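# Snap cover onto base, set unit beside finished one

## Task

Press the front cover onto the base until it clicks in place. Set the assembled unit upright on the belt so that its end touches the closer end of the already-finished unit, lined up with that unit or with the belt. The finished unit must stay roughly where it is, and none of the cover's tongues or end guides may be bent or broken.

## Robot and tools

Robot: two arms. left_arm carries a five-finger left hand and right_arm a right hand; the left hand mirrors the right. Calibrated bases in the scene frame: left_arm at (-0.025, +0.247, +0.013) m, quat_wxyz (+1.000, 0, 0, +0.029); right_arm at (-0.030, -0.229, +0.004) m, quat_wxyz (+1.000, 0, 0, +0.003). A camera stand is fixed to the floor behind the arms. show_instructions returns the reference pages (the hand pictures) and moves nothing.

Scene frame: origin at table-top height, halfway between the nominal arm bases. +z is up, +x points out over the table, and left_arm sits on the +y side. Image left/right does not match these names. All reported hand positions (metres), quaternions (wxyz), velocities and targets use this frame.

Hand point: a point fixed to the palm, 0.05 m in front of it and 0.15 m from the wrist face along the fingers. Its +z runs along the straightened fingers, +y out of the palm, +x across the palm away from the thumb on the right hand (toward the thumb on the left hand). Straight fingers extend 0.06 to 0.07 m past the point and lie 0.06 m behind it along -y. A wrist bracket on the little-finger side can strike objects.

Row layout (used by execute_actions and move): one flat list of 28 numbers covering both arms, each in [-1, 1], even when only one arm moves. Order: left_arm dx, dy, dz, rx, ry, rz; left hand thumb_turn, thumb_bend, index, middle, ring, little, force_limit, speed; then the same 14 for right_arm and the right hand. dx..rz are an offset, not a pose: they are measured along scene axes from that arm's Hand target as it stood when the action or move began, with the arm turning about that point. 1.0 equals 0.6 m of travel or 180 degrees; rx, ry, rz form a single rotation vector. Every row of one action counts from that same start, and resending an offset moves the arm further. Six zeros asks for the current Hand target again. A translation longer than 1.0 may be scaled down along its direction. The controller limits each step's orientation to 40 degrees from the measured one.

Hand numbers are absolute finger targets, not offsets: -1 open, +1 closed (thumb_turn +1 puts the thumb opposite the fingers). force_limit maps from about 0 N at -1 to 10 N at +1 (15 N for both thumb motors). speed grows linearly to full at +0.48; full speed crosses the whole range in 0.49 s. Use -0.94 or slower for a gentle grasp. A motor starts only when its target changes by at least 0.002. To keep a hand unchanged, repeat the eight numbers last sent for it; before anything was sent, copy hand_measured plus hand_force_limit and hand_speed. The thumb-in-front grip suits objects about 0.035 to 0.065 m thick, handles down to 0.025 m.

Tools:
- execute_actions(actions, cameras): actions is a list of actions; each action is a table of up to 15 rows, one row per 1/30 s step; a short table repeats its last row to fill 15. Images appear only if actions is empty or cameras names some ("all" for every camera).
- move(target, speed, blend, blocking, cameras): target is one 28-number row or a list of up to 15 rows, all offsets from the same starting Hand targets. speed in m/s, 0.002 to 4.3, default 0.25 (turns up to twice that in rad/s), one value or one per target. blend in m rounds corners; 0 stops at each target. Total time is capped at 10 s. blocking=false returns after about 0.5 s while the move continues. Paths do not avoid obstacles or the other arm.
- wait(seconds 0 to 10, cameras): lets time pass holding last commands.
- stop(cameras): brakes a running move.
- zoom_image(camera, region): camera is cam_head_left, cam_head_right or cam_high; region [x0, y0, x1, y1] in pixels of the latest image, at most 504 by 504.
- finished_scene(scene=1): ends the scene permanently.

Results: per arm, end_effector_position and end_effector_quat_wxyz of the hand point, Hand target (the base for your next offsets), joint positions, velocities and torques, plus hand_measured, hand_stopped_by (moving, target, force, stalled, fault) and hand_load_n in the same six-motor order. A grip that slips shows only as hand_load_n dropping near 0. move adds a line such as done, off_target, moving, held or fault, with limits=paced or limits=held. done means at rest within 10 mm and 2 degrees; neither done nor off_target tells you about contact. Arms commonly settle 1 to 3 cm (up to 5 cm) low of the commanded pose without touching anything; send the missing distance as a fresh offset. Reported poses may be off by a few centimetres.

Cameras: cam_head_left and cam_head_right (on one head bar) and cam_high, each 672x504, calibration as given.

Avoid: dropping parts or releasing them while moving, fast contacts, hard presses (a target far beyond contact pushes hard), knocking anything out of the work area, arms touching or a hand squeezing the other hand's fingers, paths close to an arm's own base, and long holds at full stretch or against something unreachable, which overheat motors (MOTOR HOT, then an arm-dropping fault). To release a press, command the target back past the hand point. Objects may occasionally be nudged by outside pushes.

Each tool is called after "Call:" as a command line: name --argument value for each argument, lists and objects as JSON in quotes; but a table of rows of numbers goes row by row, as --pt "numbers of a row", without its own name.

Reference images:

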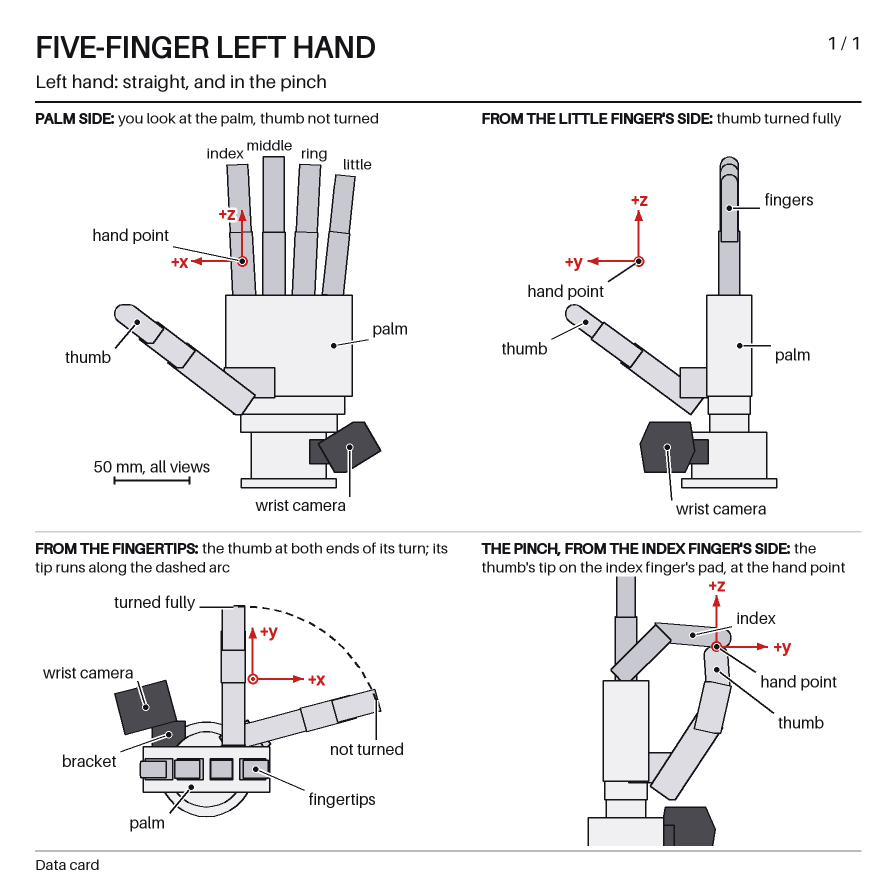

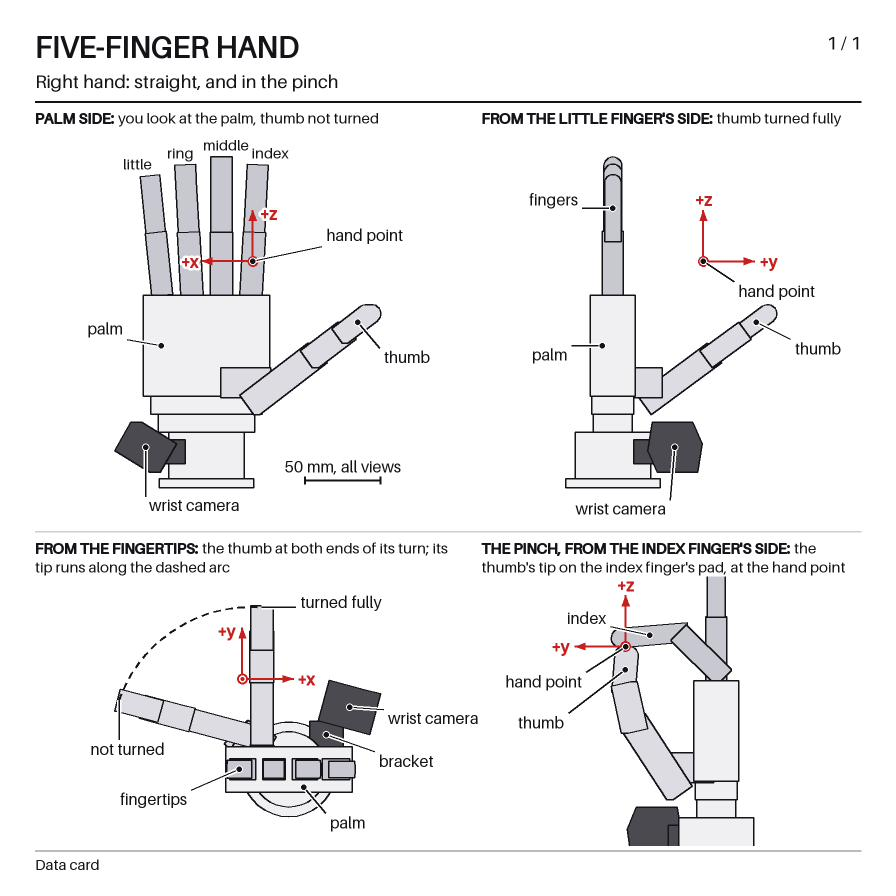

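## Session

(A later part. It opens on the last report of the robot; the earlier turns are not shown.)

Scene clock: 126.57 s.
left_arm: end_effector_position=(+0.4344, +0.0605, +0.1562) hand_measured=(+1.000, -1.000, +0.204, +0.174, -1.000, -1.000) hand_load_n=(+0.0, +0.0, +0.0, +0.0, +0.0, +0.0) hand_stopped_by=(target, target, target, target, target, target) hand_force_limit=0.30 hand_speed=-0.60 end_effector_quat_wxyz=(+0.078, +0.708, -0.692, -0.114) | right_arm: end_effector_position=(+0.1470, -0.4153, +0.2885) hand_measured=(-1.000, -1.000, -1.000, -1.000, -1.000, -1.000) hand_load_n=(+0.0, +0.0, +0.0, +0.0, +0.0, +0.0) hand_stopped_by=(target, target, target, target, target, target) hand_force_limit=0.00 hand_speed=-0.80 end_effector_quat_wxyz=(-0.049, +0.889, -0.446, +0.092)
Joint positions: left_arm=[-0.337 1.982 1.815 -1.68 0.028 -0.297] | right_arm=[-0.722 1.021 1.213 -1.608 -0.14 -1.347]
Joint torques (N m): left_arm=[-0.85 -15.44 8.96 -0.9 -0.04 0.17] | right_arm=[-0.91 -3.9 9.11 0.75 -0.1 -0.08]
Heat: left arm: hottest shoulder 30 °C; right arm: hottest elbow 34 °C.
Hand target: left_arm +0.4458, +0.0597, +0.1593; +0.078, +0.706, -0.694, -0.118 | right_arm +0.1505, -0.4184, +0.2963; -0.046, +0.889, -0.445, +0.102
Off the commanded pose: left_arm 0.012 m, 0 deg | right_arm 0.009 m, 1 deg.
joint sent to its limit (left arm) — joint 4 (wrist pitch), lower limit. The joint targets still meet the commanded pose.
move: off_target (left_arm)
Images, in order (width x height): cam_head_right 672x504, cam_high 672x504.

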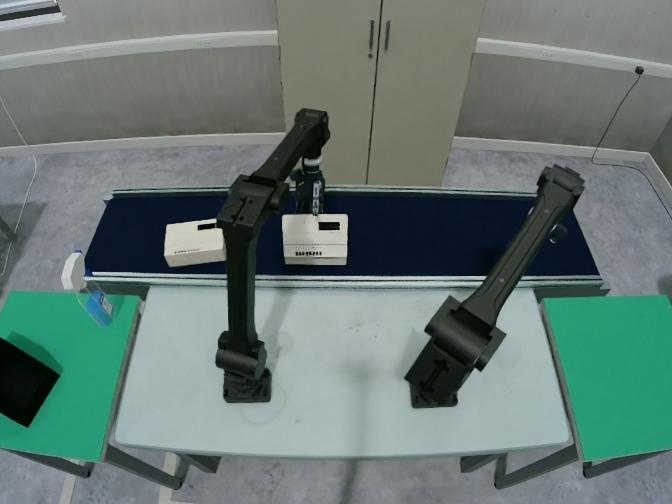

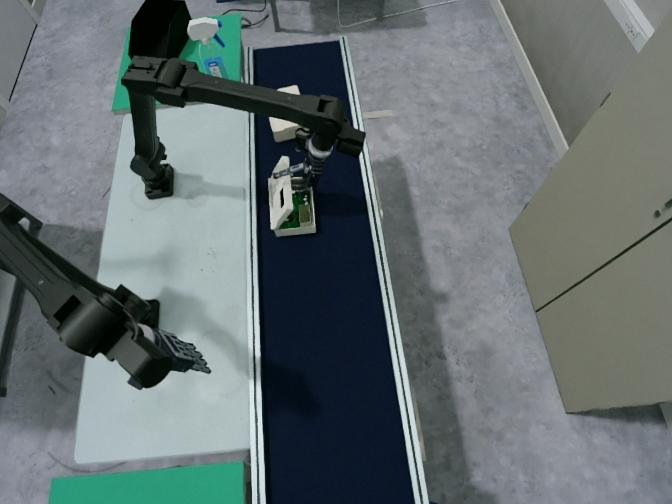

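Call:
move --pt "0.03 0.0 -0.01 0 0 0 1 -1 0.205 0.175 -1 -1 0.3 -0.6 0 0 0 0 0 0 -1 -1 -1 -1 -1 -1 0 -0.8" --pt "0.041 0.0 -0.0312 0 0 0 1 -1 0.205 0.175 -1 -1 0.3 -0.6 0 0 0 0 0 0 -1 -1 -1 -1 -1 -1 0 -0.8" --speed 0.04 --blend '[0.005, 0]' --cameras '["cam_high", "cam_head_right"]'

Call:
zoom_image --camera "cam_high" --region '[240, 135, 320, 245]'

Call:
zoom_image --camera "cam_head_right" --region '[275, 200, 365, 270]'

Scene clock: 128.57 s.
left_arm: end_effector_position=(+0.4552, +0.0582, +0.1345) hand_measured=(+1.000, -1.000, +0.204, +0.174, -1.000, -1.000) hand_load_n=(+0.0, -0.5, +0.0, +1.0, +0.0, +0.0) hand_stopped_by=(target, target, target, target, target, target) hand_force_limit=0.30 hand_speed=-0.60 end_effector_quat_wxyz=(+0.081, +0.708, -0.692, -0.120) | right_arm: end_effector_position=(+0.1470, -0.4153, +0.2885) hand_measured=(-1.000, -1.000, -1.000, -1.000, -1.000, -1.000) hand_load_n=(+0.0, +0.0, +0.0, +0.0, +0.0, +0.0) hand_stopped_by=(target, target, target, target, target, target) hand_force_limit=0.00 hand_speed=-0.80 end_effector_quat_wxyz=(-0.049, +0.889, -0.446, +0.092)
Joint positions: left_arm=[-0.331 2.062 1.881 -1.68 0.026 -0.292] | right_arm=[-0.722 1.021 1.213 -1.608 -0.14 -1.347]
Joint torques (N m): left_arm=[-0.5 -16.73 9.63 -0.91 -0.11 0.24] | right_arm=[-0.97 -3.9 9.11 0.76 -0.1 -0.08]
Heat: left arm: hottest shoulder 30 °C; right arm: hottest elbow 34 °C.
Hand target: left_arm +0.4703, +0.0596, +0.1407; +0.078, +0.706, -0.694, -0.118 | right_arm +0.1505, -0.4184, +0.2963; -0.046, +0.889, -0.445, +0.102
Off the commanded pose: left_arm 0.016 m, 1 deg | right_arm 0.009 m, 1 deg.
joint sent to its limit (left arm) — joint 4 (wrist pitch), lower limit. The joint targets still meet the commanded pose.
move: off_target (left_arm)
Images, in order (width x height): cam_head_right 672x504, cam_high 672x504.

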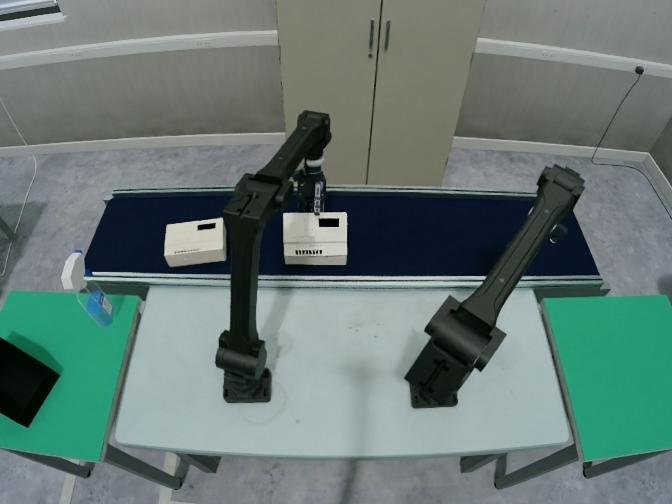

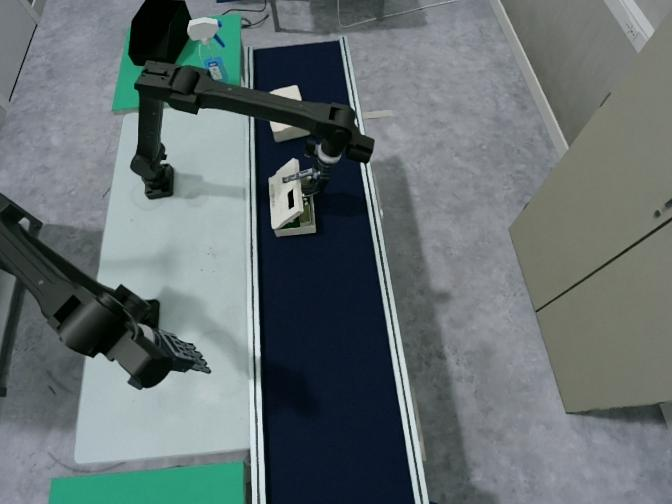

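Scaled by 4.582 from the camera's 672x504 image, which has a finer 960x720 frame.

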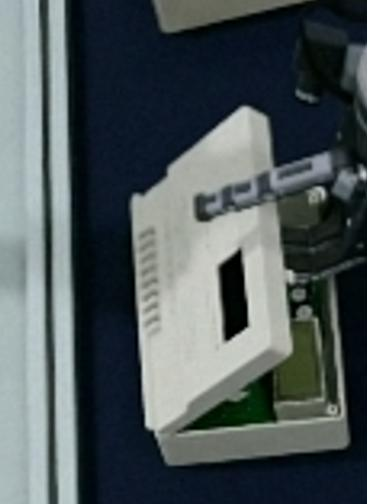

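Scaled by 5.600 from the camera's 672x504 image, which has a finer 960x720 frame.

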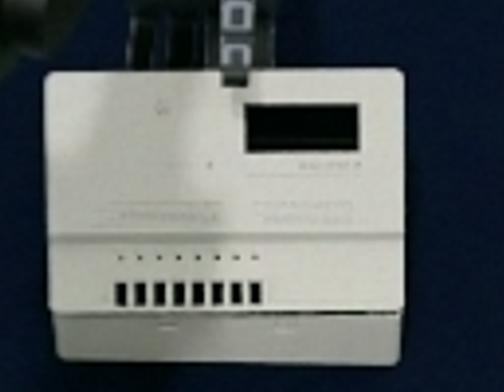

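Call:
move --pt "0.0213 0.0 -0.0275 0 0 0 1 -1 0.205 0.175 -1 -1 0.3 -0.6 0 0 0 0 0 0 -1 -1 -1 -1 -1 -1 0 -0.8" --speed 0.04 --cameras '["cam_high", "cam_head_right"]'

Call:
zoom_image --camera "cam_high" --region '[240, 135, 320, 245]'

Call:
zoom_image --camera "cam_head_right" --region '[275, 200, 365, 270]'

Scene clock: 130.70 s.
left_arm: end_effector_position=(+0.4681, +0.0581, +0.1182) hand_measured=(+1.000, -1.000, +0.204, +0.174, -1.000, -1.000) hand_load_n=(+0.0, +0.0, +0.0, +1.0, +0.0, +0.0) hand_stopped_by=(target, target, target, target, target, target) hand_force_limit=0.30 hand_speed=-0.60 end_effector_quat_wxyz=(+0.083, +0.707, -0.691, -0.125) | right_arm: end_effector_position=(+0.1470, -0.4153, +0.2885) hand_measured=(-1.000, -1.000, -1.000, -1.000, -1.000, -1.000) hand_load_n=(+0.0, +0.0, +0.0, +0.0, -0.5, +0.0) hand_stopped_by=(target, target, target, target, target, target) hand_force_limit=0.00 hand_speed=-0.80 end_effector_quat_wxyz=(-0.049, +0.889, -0.446, +0.092)
Joint positions: left_arm=[-0.326 2.116 1.924 -1.68 0.023 -0.287] | right_arm=[-0.722 1.021 1.213 -1.608 -0.14 -1.347]
Joint torques (N m): left_arm=[-0.56 -17.38 9.52 -0.9 -0.12 0.22] | right_arm=[-0.97 -3.84 9.13 0.75 -0.1 -0.08]
Heat: left arm: hottest elbow 31 °C; right arm: hottest elbow 34 °C.
Hand target: left_arm +0.4831, +0.0596, +0.1241; +0.078, +0.706, -0.694, -0.118 | right_arm +0.1505, -0.4184, +0.2963; -0.046, +0.889, -0.445, +0.102
Off the commanded pose: left_arm 0.016 m, 1 deg | right_arm 0.009 m, 1 deg.
joint sent to its limit (left arm) — joint 4 (wrist pitch), lower limit. The joint targets still meet the commanded pose.
move: off_target (left_arm)
Images, in order (width x height): cam_head_right 672x504, cam_high 672x504.

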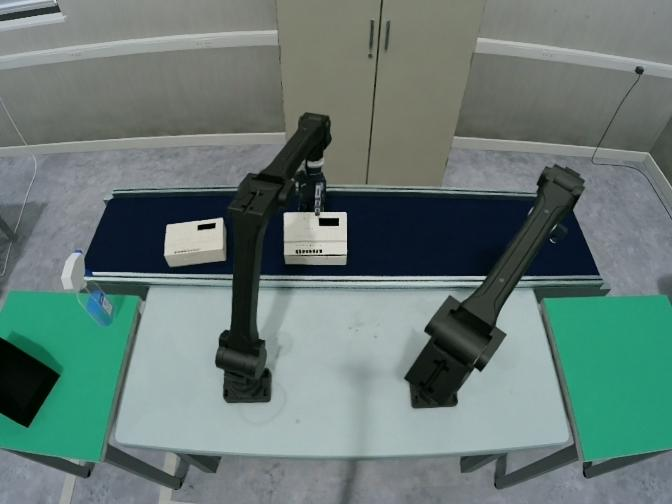

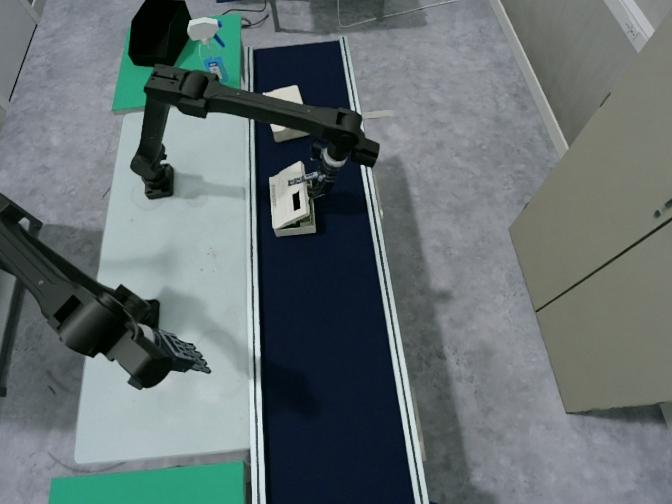

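Scaled by 4.582 from the camera's 672x504 image, which has a finer 960x720 frame.

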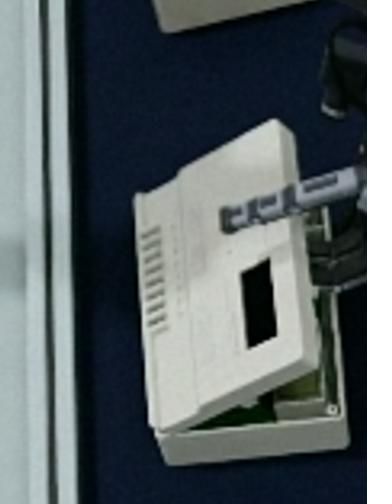

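Scaled by 5.600 from the camera's 672x504 image, which has a finer 960x720 frame.

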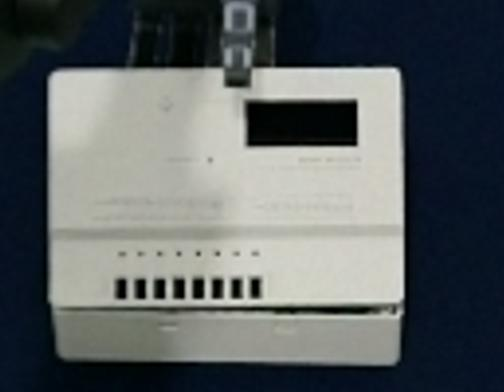

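Call:
zoom_image --camera "cam_head_right" --region '[280, 245, 350, 270]'

Call:
zoom_image --camera "cam_high" --region '[265, 170, 320, 240]'

Scaled by 7.200 from the camera's 672x504 image, which has a finer 960x720 frame.

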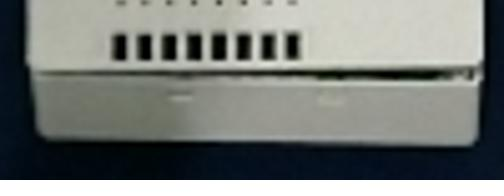

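Scaled by 7.200 from the camera's 672x504 image, which has a finer 960x720 frame.

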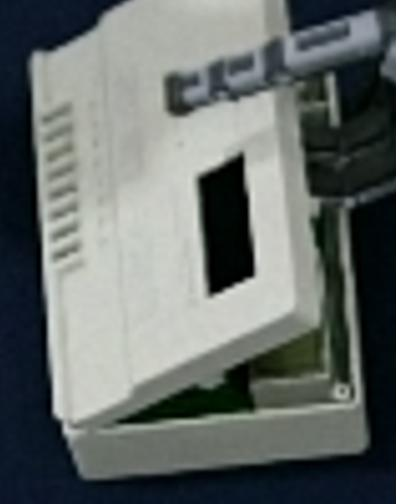

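Call:
move --pt "0.0092 0.0 -0.0353 0 0 0 1 -1 0.205 0.175 -1 -1 0.3 -0.6 0 0 0 0 0 0 -1 -1 -1 -1 -1 -1 0 -0.8" --speed 0.04 --cameras '["cam_high", "cam_head_right"]'

Call:
zoom_image --camera "cam_high" --region '[250, 155, 330, 245]'

Call:
zoom_image --camera "cam_head_right" --region '[275, 200, 365, 270]'

Scene clock: 133.50 s.
left_arm: end_effector_position=(+0.4704, +0.0589, +0.0973) hand_measured=(+1.000, -1.000, +0.204, +0.174, -1.000, -1.000) hand_load_n=(+0.0, +0.0, +0.5, +1.0, +0.0, +0.0) hand_stopped_by=(target, target, target, target, target, target) hand_force_limit=0.30 hand_speed=-0.60 end_effector_quat_wxyz=(+0.088, +0.705, -0.690, -0.136) | right_arm: end_effector_position=(+0.1470, -0.4153, +0.2885) hand_measured=(-1.000, -1.000, -1.000, -1.000, -1.000, -1.000) hand_load_n=(+0.0, +0.0, +0.0, +0.0, +0.5, +0.0) hand_stopped_by=(target, target, target, target, target, target) hand_force_limit=0.00 hand_speed=-0.80 end_effector_quat_wxyz=(-0.049, +0.889, -0.446, +0.092)
Joint positions: left_arm=[-0.325 2.154 1.924 -1.666 0.021 -0.284] | right_arm=[-0.722 1.021 1.213 -1.608 -0.14 -1.347]
Joint torques (N m): left_arm=[-0.38 -17.79 9.68 -0.65 -0.11 0.23] | right_arm=[-0.91 -3.96 9.13 0.75 -0.1 -0.08]
Heat: left arm: hottest elbow 31 °C; right arm: hottest elbow 34 °C.
Hand target: left_arm +0.4886, +0.0596, +0.1029; +0.078, +0.706, -0.694, -0.118 | right_arm +0.1505, -0.4184, +0.2963; -0.046, +0.889, -0.445, +0.102
Off the commanded pose: left_arm 0.019 m, 2 deg | right_arm 0.009 m, 1 deg.
move: off_target (left_arm)
Images, in order (width x height): cam_head_right 672x504, cam_high 672x504.

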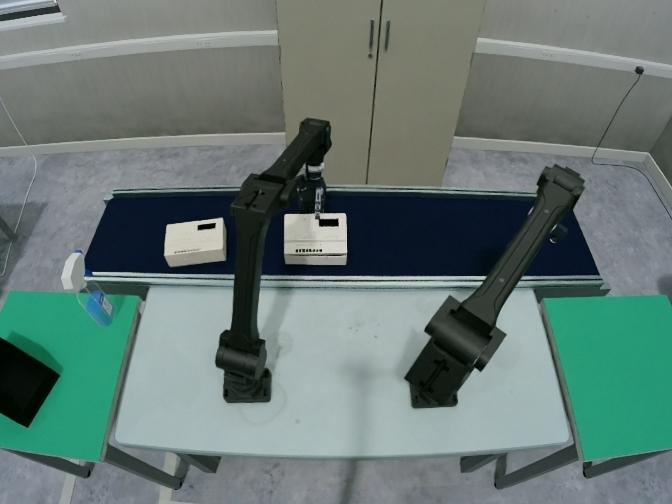

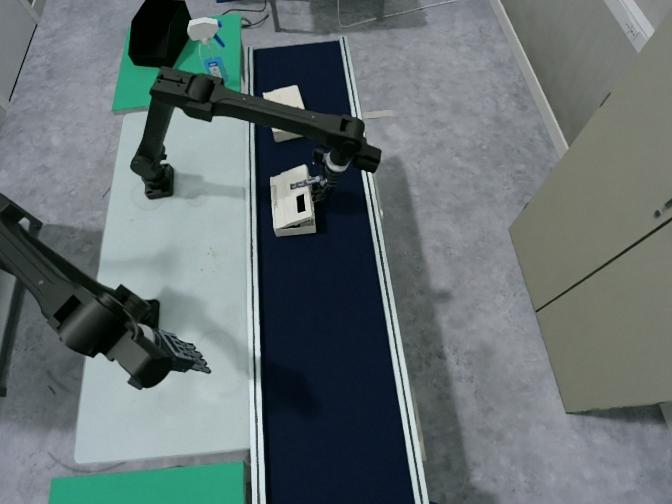

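Scaled by 5.600 from the camera's 672x504 image, which has a finer 960x720 frame.

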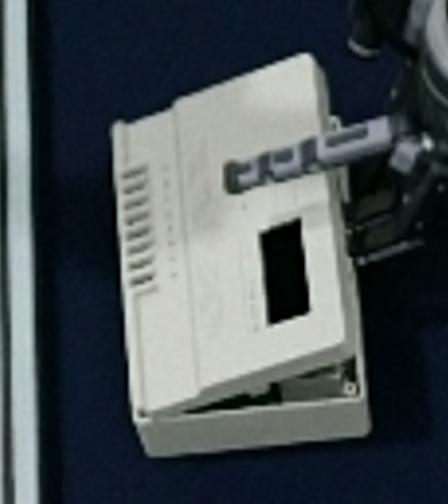

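Scaled by 5.600 from the camera's 672x504 image, which has a finer 960x720 frame.

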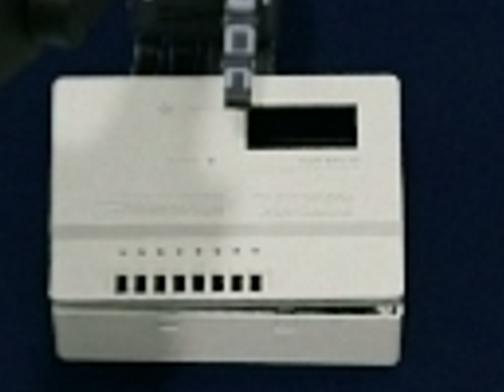

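Call:
zoom_image --camera "cam_high" --region '[270, 205, 320, 240]'

Call:
zoom_image --camera "cam_head_right" --region '[320, 240, 355, 270]'

Call:
zoom_image --camera "cam_high" --region '[265, 155, 320, 195]'

Scaled by 10.080 from the camera's 672x504 image, which has a finer 960x720 frame.

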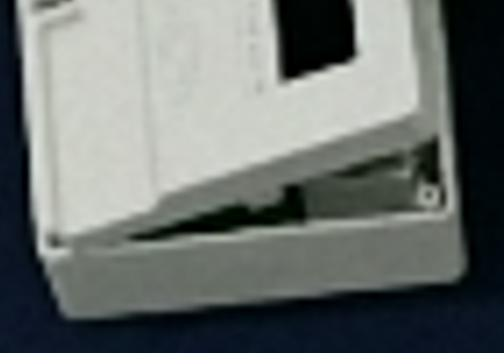

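Scaled by 14.400 from the camera's 672x504 image, which has a finer 960x720 frame.

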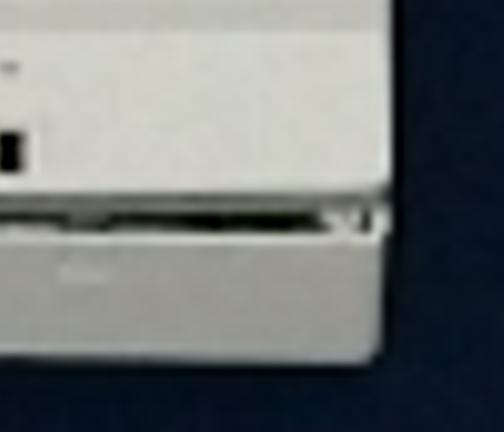

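Scaled by 9.164 from the camera's 672x504 image, which has a finer 960x720 frame.

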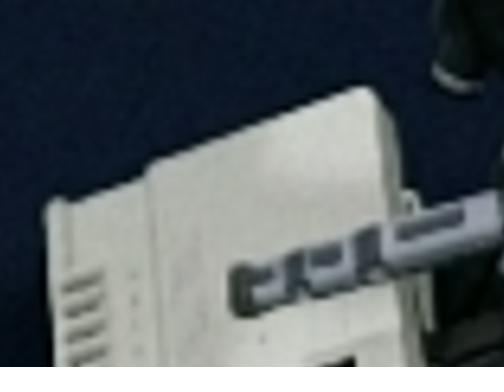

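Call:
zoom_image --camera "cam_head_right" --region '[278, 240, 313, 270]'

Call:
zoom_image --camera "cam_head_right" --region '[305, 200, 360, 240]'

Scaled by 14.400 from the camera's 672x504 image, which has a finer 960x720 frame.

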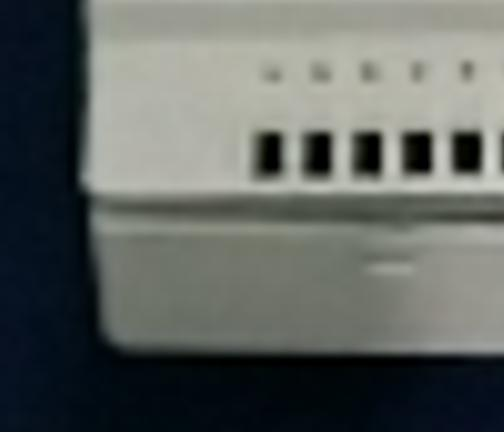

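Scaled by 9.164 from the camera's 672x504 image, which has a finer 960x720 frame.

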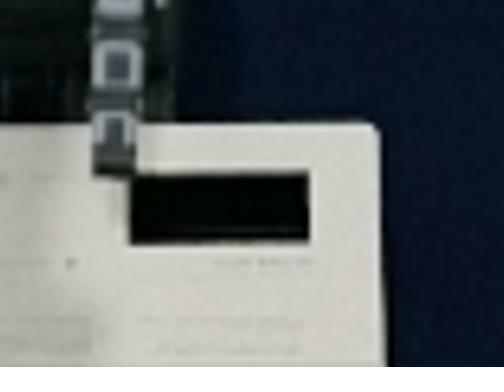

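Call:
move --pt "-0.02 0.0 0.0 0 0 0 1 -1 0.205 0.175 -1 -1 0.3 -0.6 0 0 0 0 0 0 -1 -1 -1 -1 -1 -1 0 -0.8" --speed 0.03 --cameras '["cam_high", "cam_head_right"]'

Call:
zoom_image --camera "cam_high" --region '[265, 170, 320, 240]'

Call:
zoom_image --camera "cam_head_right" --region '[275, 200, 365, 270]'

Scene clock: 137.47 s.
left_arm: end_effector_position=(+0.4753, +0.0575, +0.0966) hand_measured=(+1.000, -1.000, +0.204, +0.174, -1.000, -1.000) hand_load_n=(+0.0, +0.0, +0.0, +1.0, +0.0, +0.5) hand_stopped_by=(target, target, target, target, target, target) hand_force_limit=0.30 hand_speed=-0.60 end_effector_quat_wxyz=(+0.082, +0.706, -0.692, -0.125) | right_arm: end_effector_position=(+0.1470, -0.4153, +0.2885) hand_measured=(-1.000, -1.000, -1.000, -1.000, -1.000, -1.000) hand_load_n=(+0.0, +0.0, +0.0, +0.0, +0.0, +0.0) hand_stopped_by=(target, target, target, target, target, target) hand_force_limit=0.00 hand_speed=-0.80 end_effector_quat_wxyz=(-0.049, +0.889, -0.446, +0.092)
Joint positions: left_arm=[-0.325 2.15 1.924 -1.645 0.021 -0.284] | right_arm=[-0.722 1.021 1.213 -1.608 -0.14 -1.347]
Joint torques (N m): left_arm=[-0.85 -19.84 5.81 -0.53 -0.04 0.18] | right_arm=[-0.91 -3.84 9.13 0.76 -0.1 -0.08]
Heat: left arm: hottest elbow 32 °C; right arm: hottest elbow 35 °C.
Hand target: left_arm +0.4767, +0.0596, +0.1029; +0.078, +0.706, -0.694, -0.118 | right_arm +0.1505, -0.4184, +0.2963; -0.046, +0.889, -0.445, +0.102
Off the commanded pose: left_arm 0.007 m, 1 deg | right_arm 0.009 m, 1 deg.
move: done
Images, in order (width x height): cam_head_right 672x504, cam_high 672x504.

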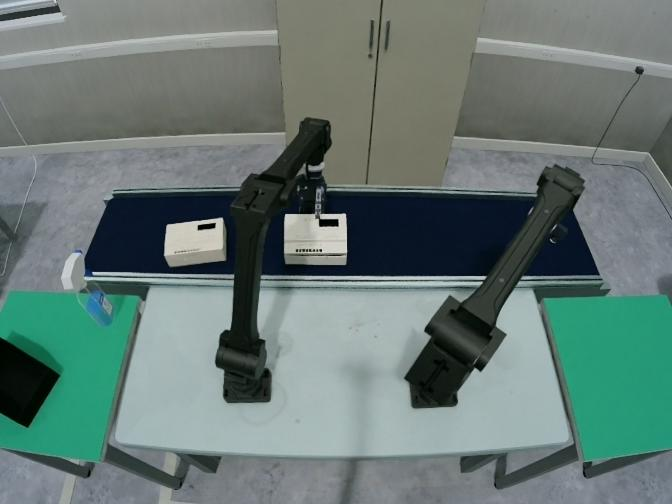

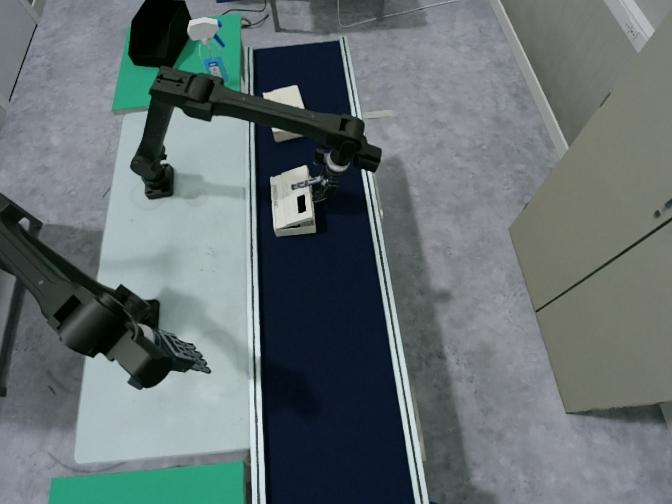

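Scaled by 7.200 from the camera's 672x504 image, which has a finer 960x720 frame.

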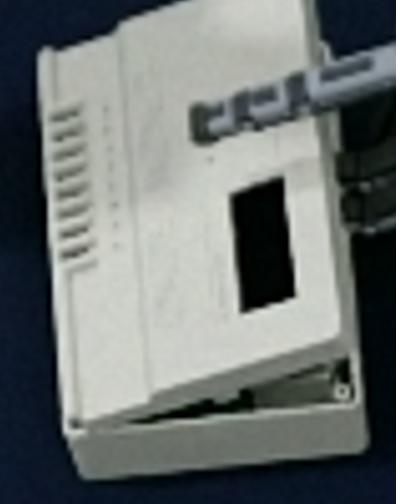

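Scaled by 5.600 from the camera's 672x504 image, which has a finer 960x720 frame.

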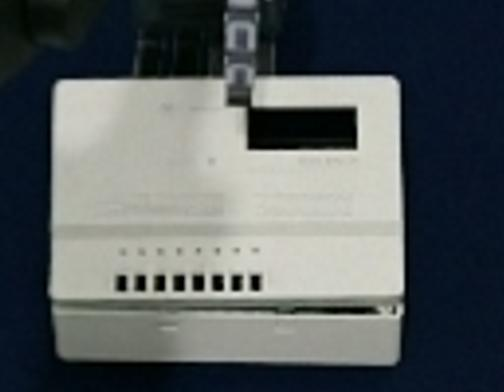

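Call:
move --pt "-0.02 0.0 0.0 0 0 0 1 -1 0.205 0.175 -1 -1 0.3 -0.6 0 0 0 0 0 0 -1 -1 -1 -1 -1 -1 0 -0.8" --speed 0.03 --cameras '["cam_high", "cam_head_right"]'

Call:
zoom_image --camera "cam_high" --region '[265, 170, 320, 240]'

Call:
zoom_image --camera "cam_head_right" --region '[275, 200, 365, 270]'

Scene clock: 140.43 s.
left_arm: end_effector_position=(+0.4676, +0.0596, +0.1002) hand_measured=(+1.000, -1.000, +0.204, +0.174, -1.000, -1.000) hand_load_n=(+0.0, +0.0, +0.0, +0.5, +0.0, +0.0) hand_stopped_by=(target, target, target, target, target, target) hand_force_limit=0.30 hand_speed=-0.60 end_effector_quat_wxyz=(+0.079, +0.707, -0.692, -0.120) | right_arm: end_effector_position=(+0.1470, -0.4153, +0.2885) hand_measured=(-1.000, -1.000, -1.000, -1.000, -1.000, -1.000) hand_load_n=(+0.0, +0.0, +0.0, +0.0, +0.0, +0.0) hand_stopped_by=(target, target, target, target, target, target) hand_force_limit=0.00 hand_speed=-0.80 end_effector_quat_wxyz=(-0.049, +0.889, -0.446, +0.092)
Joint positions: left_arm=[-0.325 2.114 1.877 -1.621 0.021 -0.284] | right_arm=[-0.722 1.021 1.213 -1.608 -0.14 -1.347]
Joint torques (N m): left_arm=[-1.26 -19.19 5.18 -0.58 0.03 0.13] | right_arm=[-0.91 -3.84 9.13 0.75 -0.1 -0.08]
Heat: left arm: hottest shoulder 31 °C; right arm: hottest elbow 35 °C.
Hand target: left_arm +0.4646, +0.0596, +0.1029; +0.078, +0.706, -0.694, -0.118 | right_arm +0.1505, -0.4184, +0.2963; -0.046, +0.889, -0.445, +0.102
Off the commanded pose: left_arm 0.004 m, 0 deg | right_arm 0.009 m, 1 deg.
move: done
Images, in order (width x height): cam_head_right 672x504, cam_high 672x504.

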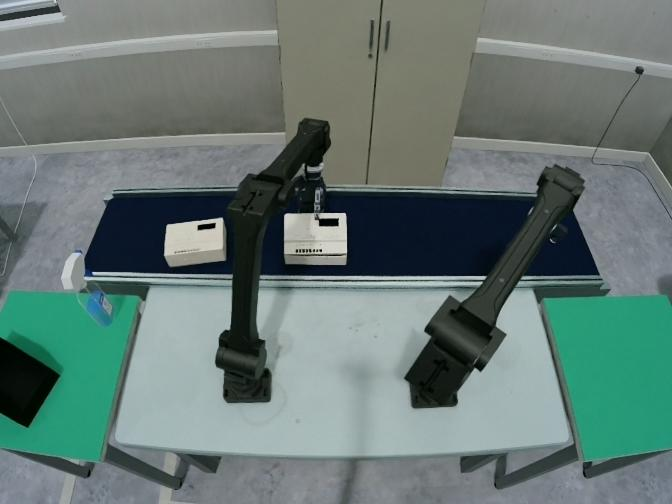

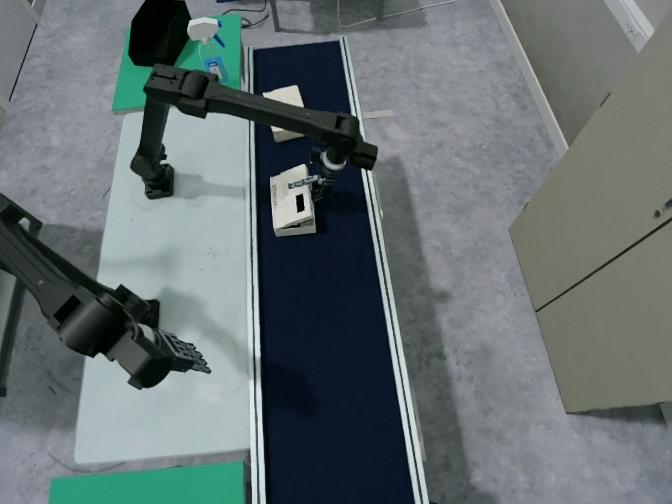

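Scaled by 7.200 from the camera's 672x504 image, which has a finer 960x720 frame.

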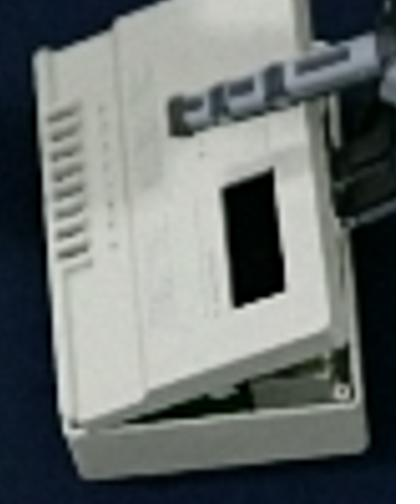

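Scaled by 5.600 from the camera's 672x504 image, which has a finer 960x720 frame.

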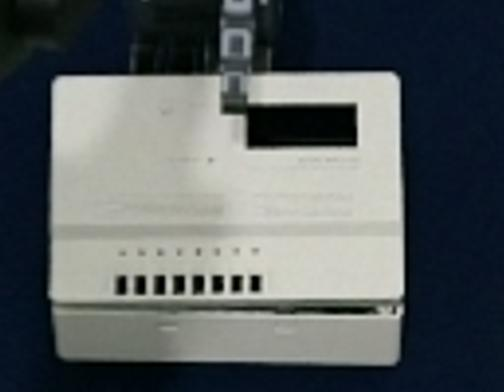

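Call:
zoom_image --camera "cam_high" --region '[264, 215, 290, 240]'

Call:
zoom_image --camera "cam_high" --region '[262, 168, 288, 193]'

Call:
zoom_image --camera "cam_head_right" --region '[280, 245, 350, 270]'

Scaled by 19.385 from the camera's 672x504 image, which has a finer 960x720 frame.

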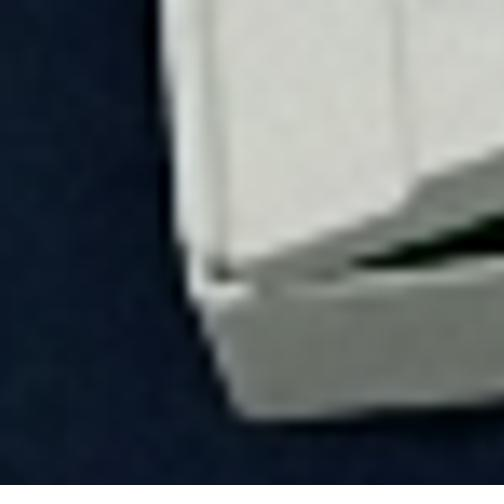

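Scaled by 19.385 from the camera's 672x504 image, which has a finer 960x720 frame.

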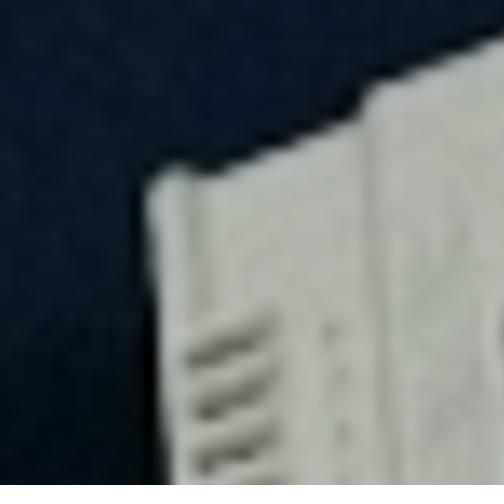

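Scaled by 7.200 from the camera's 672x504 image, which has a finer 960x720 frame.

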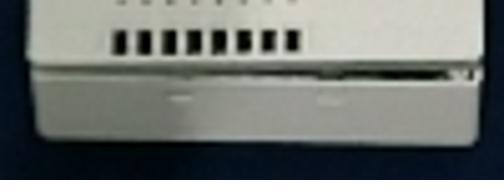

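Call:
move --pt "-0.01 0.0 0.0 0 0 0 1 -1 0.205 0.175 -1 -1 0.3 -0.6 0 0 0 0 0 0 -1 -1 -1 -1 -1 -1 0 -0.8" --speed 0.03 --cameras '["cam_high", "cam_head_right", "cam_head_left"]'

Call:
zoom_image --camera "cam_high" --region '[265, 170, 320, 240]'

Call:
zoom_image --camera "cam_head_right" --region '[280, 245, 350, 270]'

Call:
zoom_image --camera "cam_high" --region '[264, 215, 290, 240]'

Scene clock: 144.00 s.
left_arm: end_effector_position=(+0.4620, +0.0611, +0.0996) hand_measured=(+1.000, -1.000, +0.204, +0.174, -1.000, -1.000) hand_load_n=(+0.0, -0.5, +0.0, +0.5, +0.0, +0.0) hand_stopped_by=(target, target, target, target, target, target) hand_force_limit=0.30 hand_speed=-0.60 end_effector_quat_wxyz=(+0.079, +0.707, -0.692, -0.120) | right_arm: end_effector_position=(+0.1470, -0.4153, +0.2885) hand_measured=(-1.000, -1.000, -1.000, -1.000, -1.000, -1.000) hand_load_n=(+0.0, +0.0, +0.0, +0.0, +0.0, +0.0) hand_stopped_by=(target, target, target, target, target, target) hand_force_limit=0.00 hand_speed=-0.80 end_effector_quat_wxyz=(-0.049, +0.889, -0.446, +0.092)
Joint positions: left_arm=[-0.325 2.099 1.85 -1.61 0.021 -0.284] | right_arm=[-0.722 1.021 1.213 -1.608 -0.14 -1.347]
Joint torques (N m): left_arm=[-1.32 -19.02 5.12 -0.53 0.07 0.11] | right_arm=[-0.97 -3.9 9.13 0.75 -0.1 -0.08]
Heat: left arm: hottest elbow 31 °C; right arm: hottest elbow 35 °C.
Hand target: left_arm +0.4585, +0.0596, +0.1028; +0.078, +0.706, -0.694, -0.118 | right_arm +0.1505, -0.4184, +0.2963; -0.046, +0.889, -0.445, +0.102
Off the commanded pose: left_arm 0.005 m, 0 deg | right_arm 0.009 m, 1 deg.
move: done

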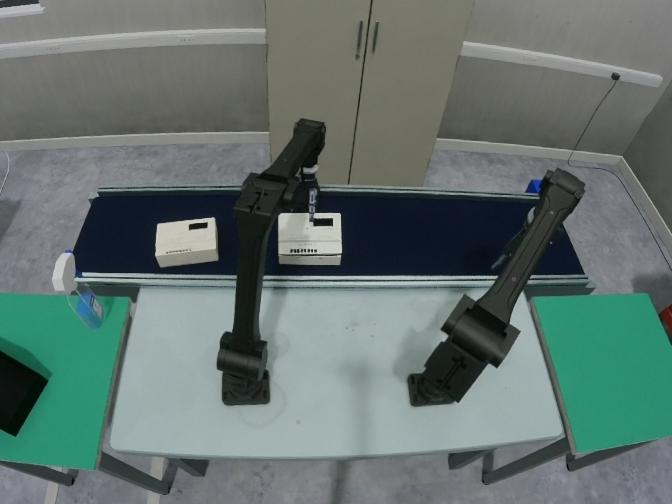

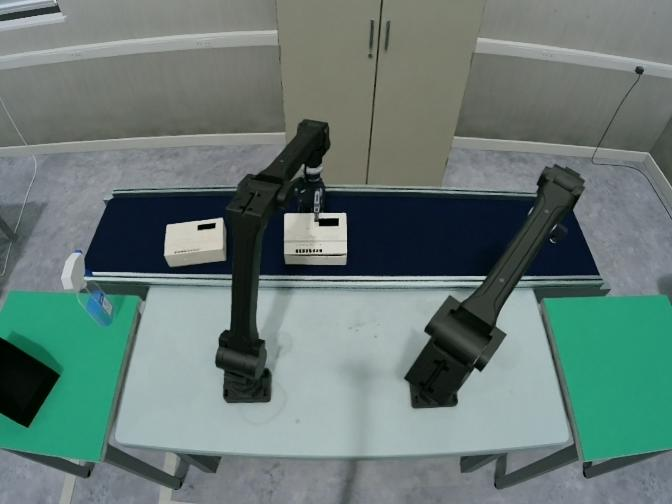

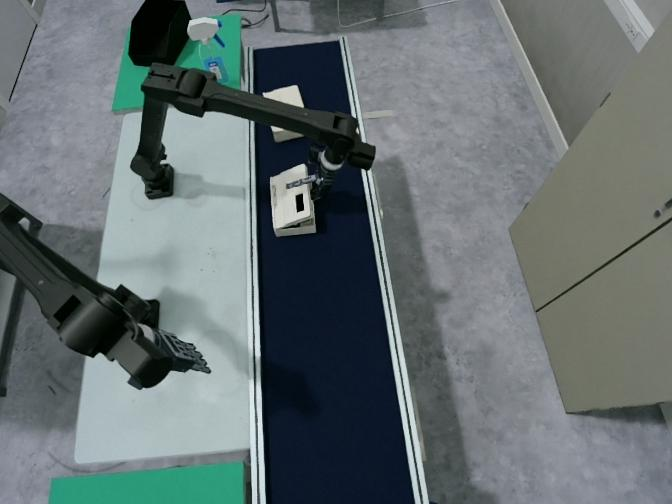

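Scaled by 7.200 from the camera's 672x504 image, which has a finer 960x720 frame.

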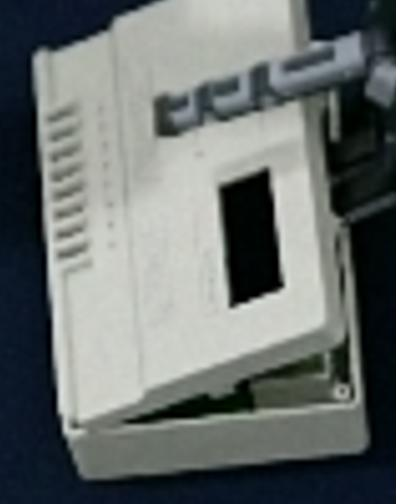

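Scaled by 7.200 from the camera's 672x504 image, which has a finer 960x720 frame.

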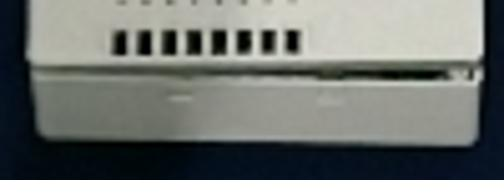

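Scaled by 19.385 from the camera's 672x504 image, which has a finer 960x720 frame.

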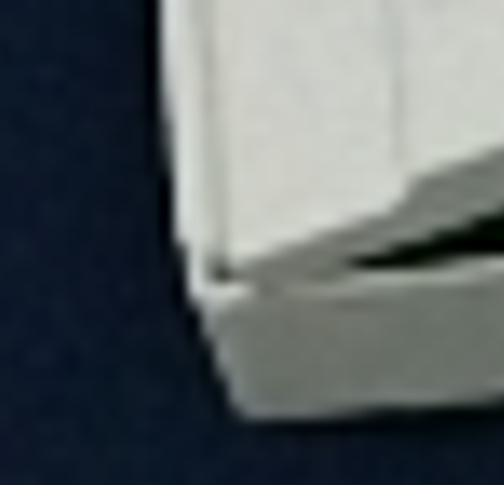

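Call:
zoom_image --camera "cam_head_left" --region '[145, 210, 230, 275]'

Call:
zoom_image --camera "cam_head_left" --region '[270, 210, 355, 275]'

Call:
zoom_image --camera "cam_high" --region '[255, 75, 315, 150]'

Scaled by 5.929 from the camera's 672x504 image, which has a finer 960x720 frame.

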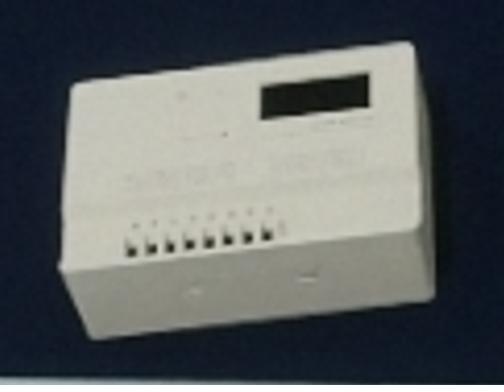

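Scaled by 5.929 from the camera's 672x504 image, which has a finer 960x720 frame.

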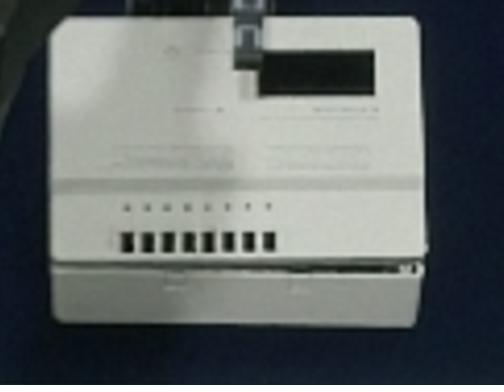

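Scaled by 6.720 from the camera's 672x504 image, which has a finer 960x720 frame.

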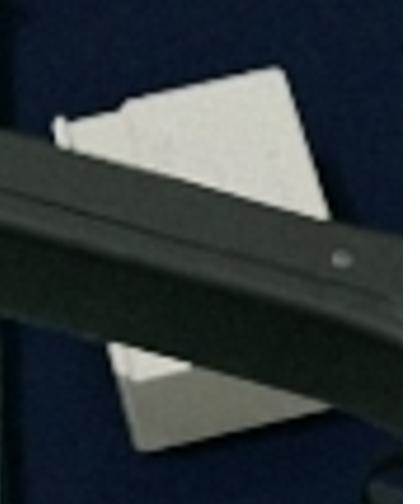

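Call:
zoom_image --camera "cam_head_right" --region '[325, 245, 355, 265]'

Call:
zoom_image --camera "cam_head_left" --region '[320, 245, 350, 265]'

Call:
zoom_image --camera "cam_head_right" --region '[280, 245, 310, 265]'

Call:
zoom_image --camera "cam_head_right" --region '[305, 245, 335, 265]'

Scaled by 16.800 from the camera's 672x504 image, which has a finer 960x720 frame.

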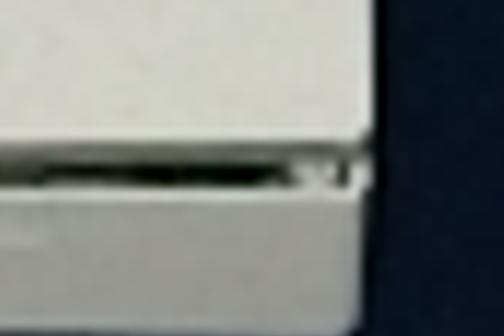

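Scaled by 16.800 from the camera's 672x504 image, which has a finer 960x720 frame.

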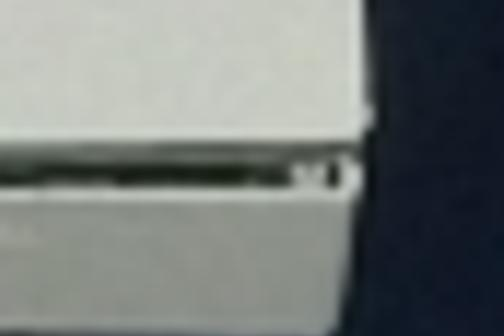

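Scaled by 16.800 from the camera's 672x504 image, which has a finer 960x720 frame.

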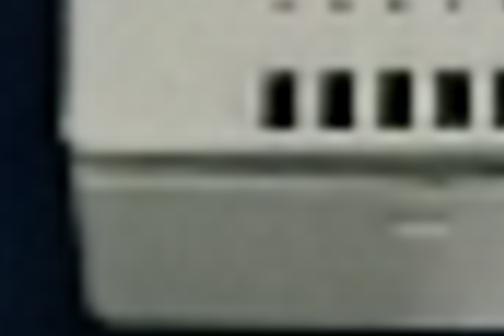

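Scaled by 16.800 from the camera's 672x504 image, which has a finer 960x720 frame.

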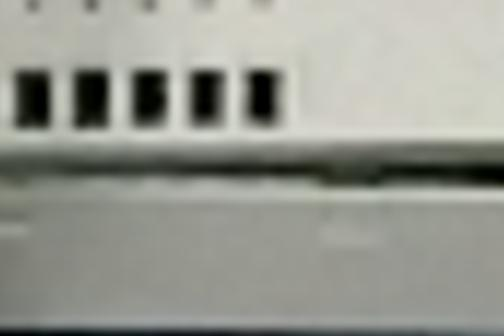

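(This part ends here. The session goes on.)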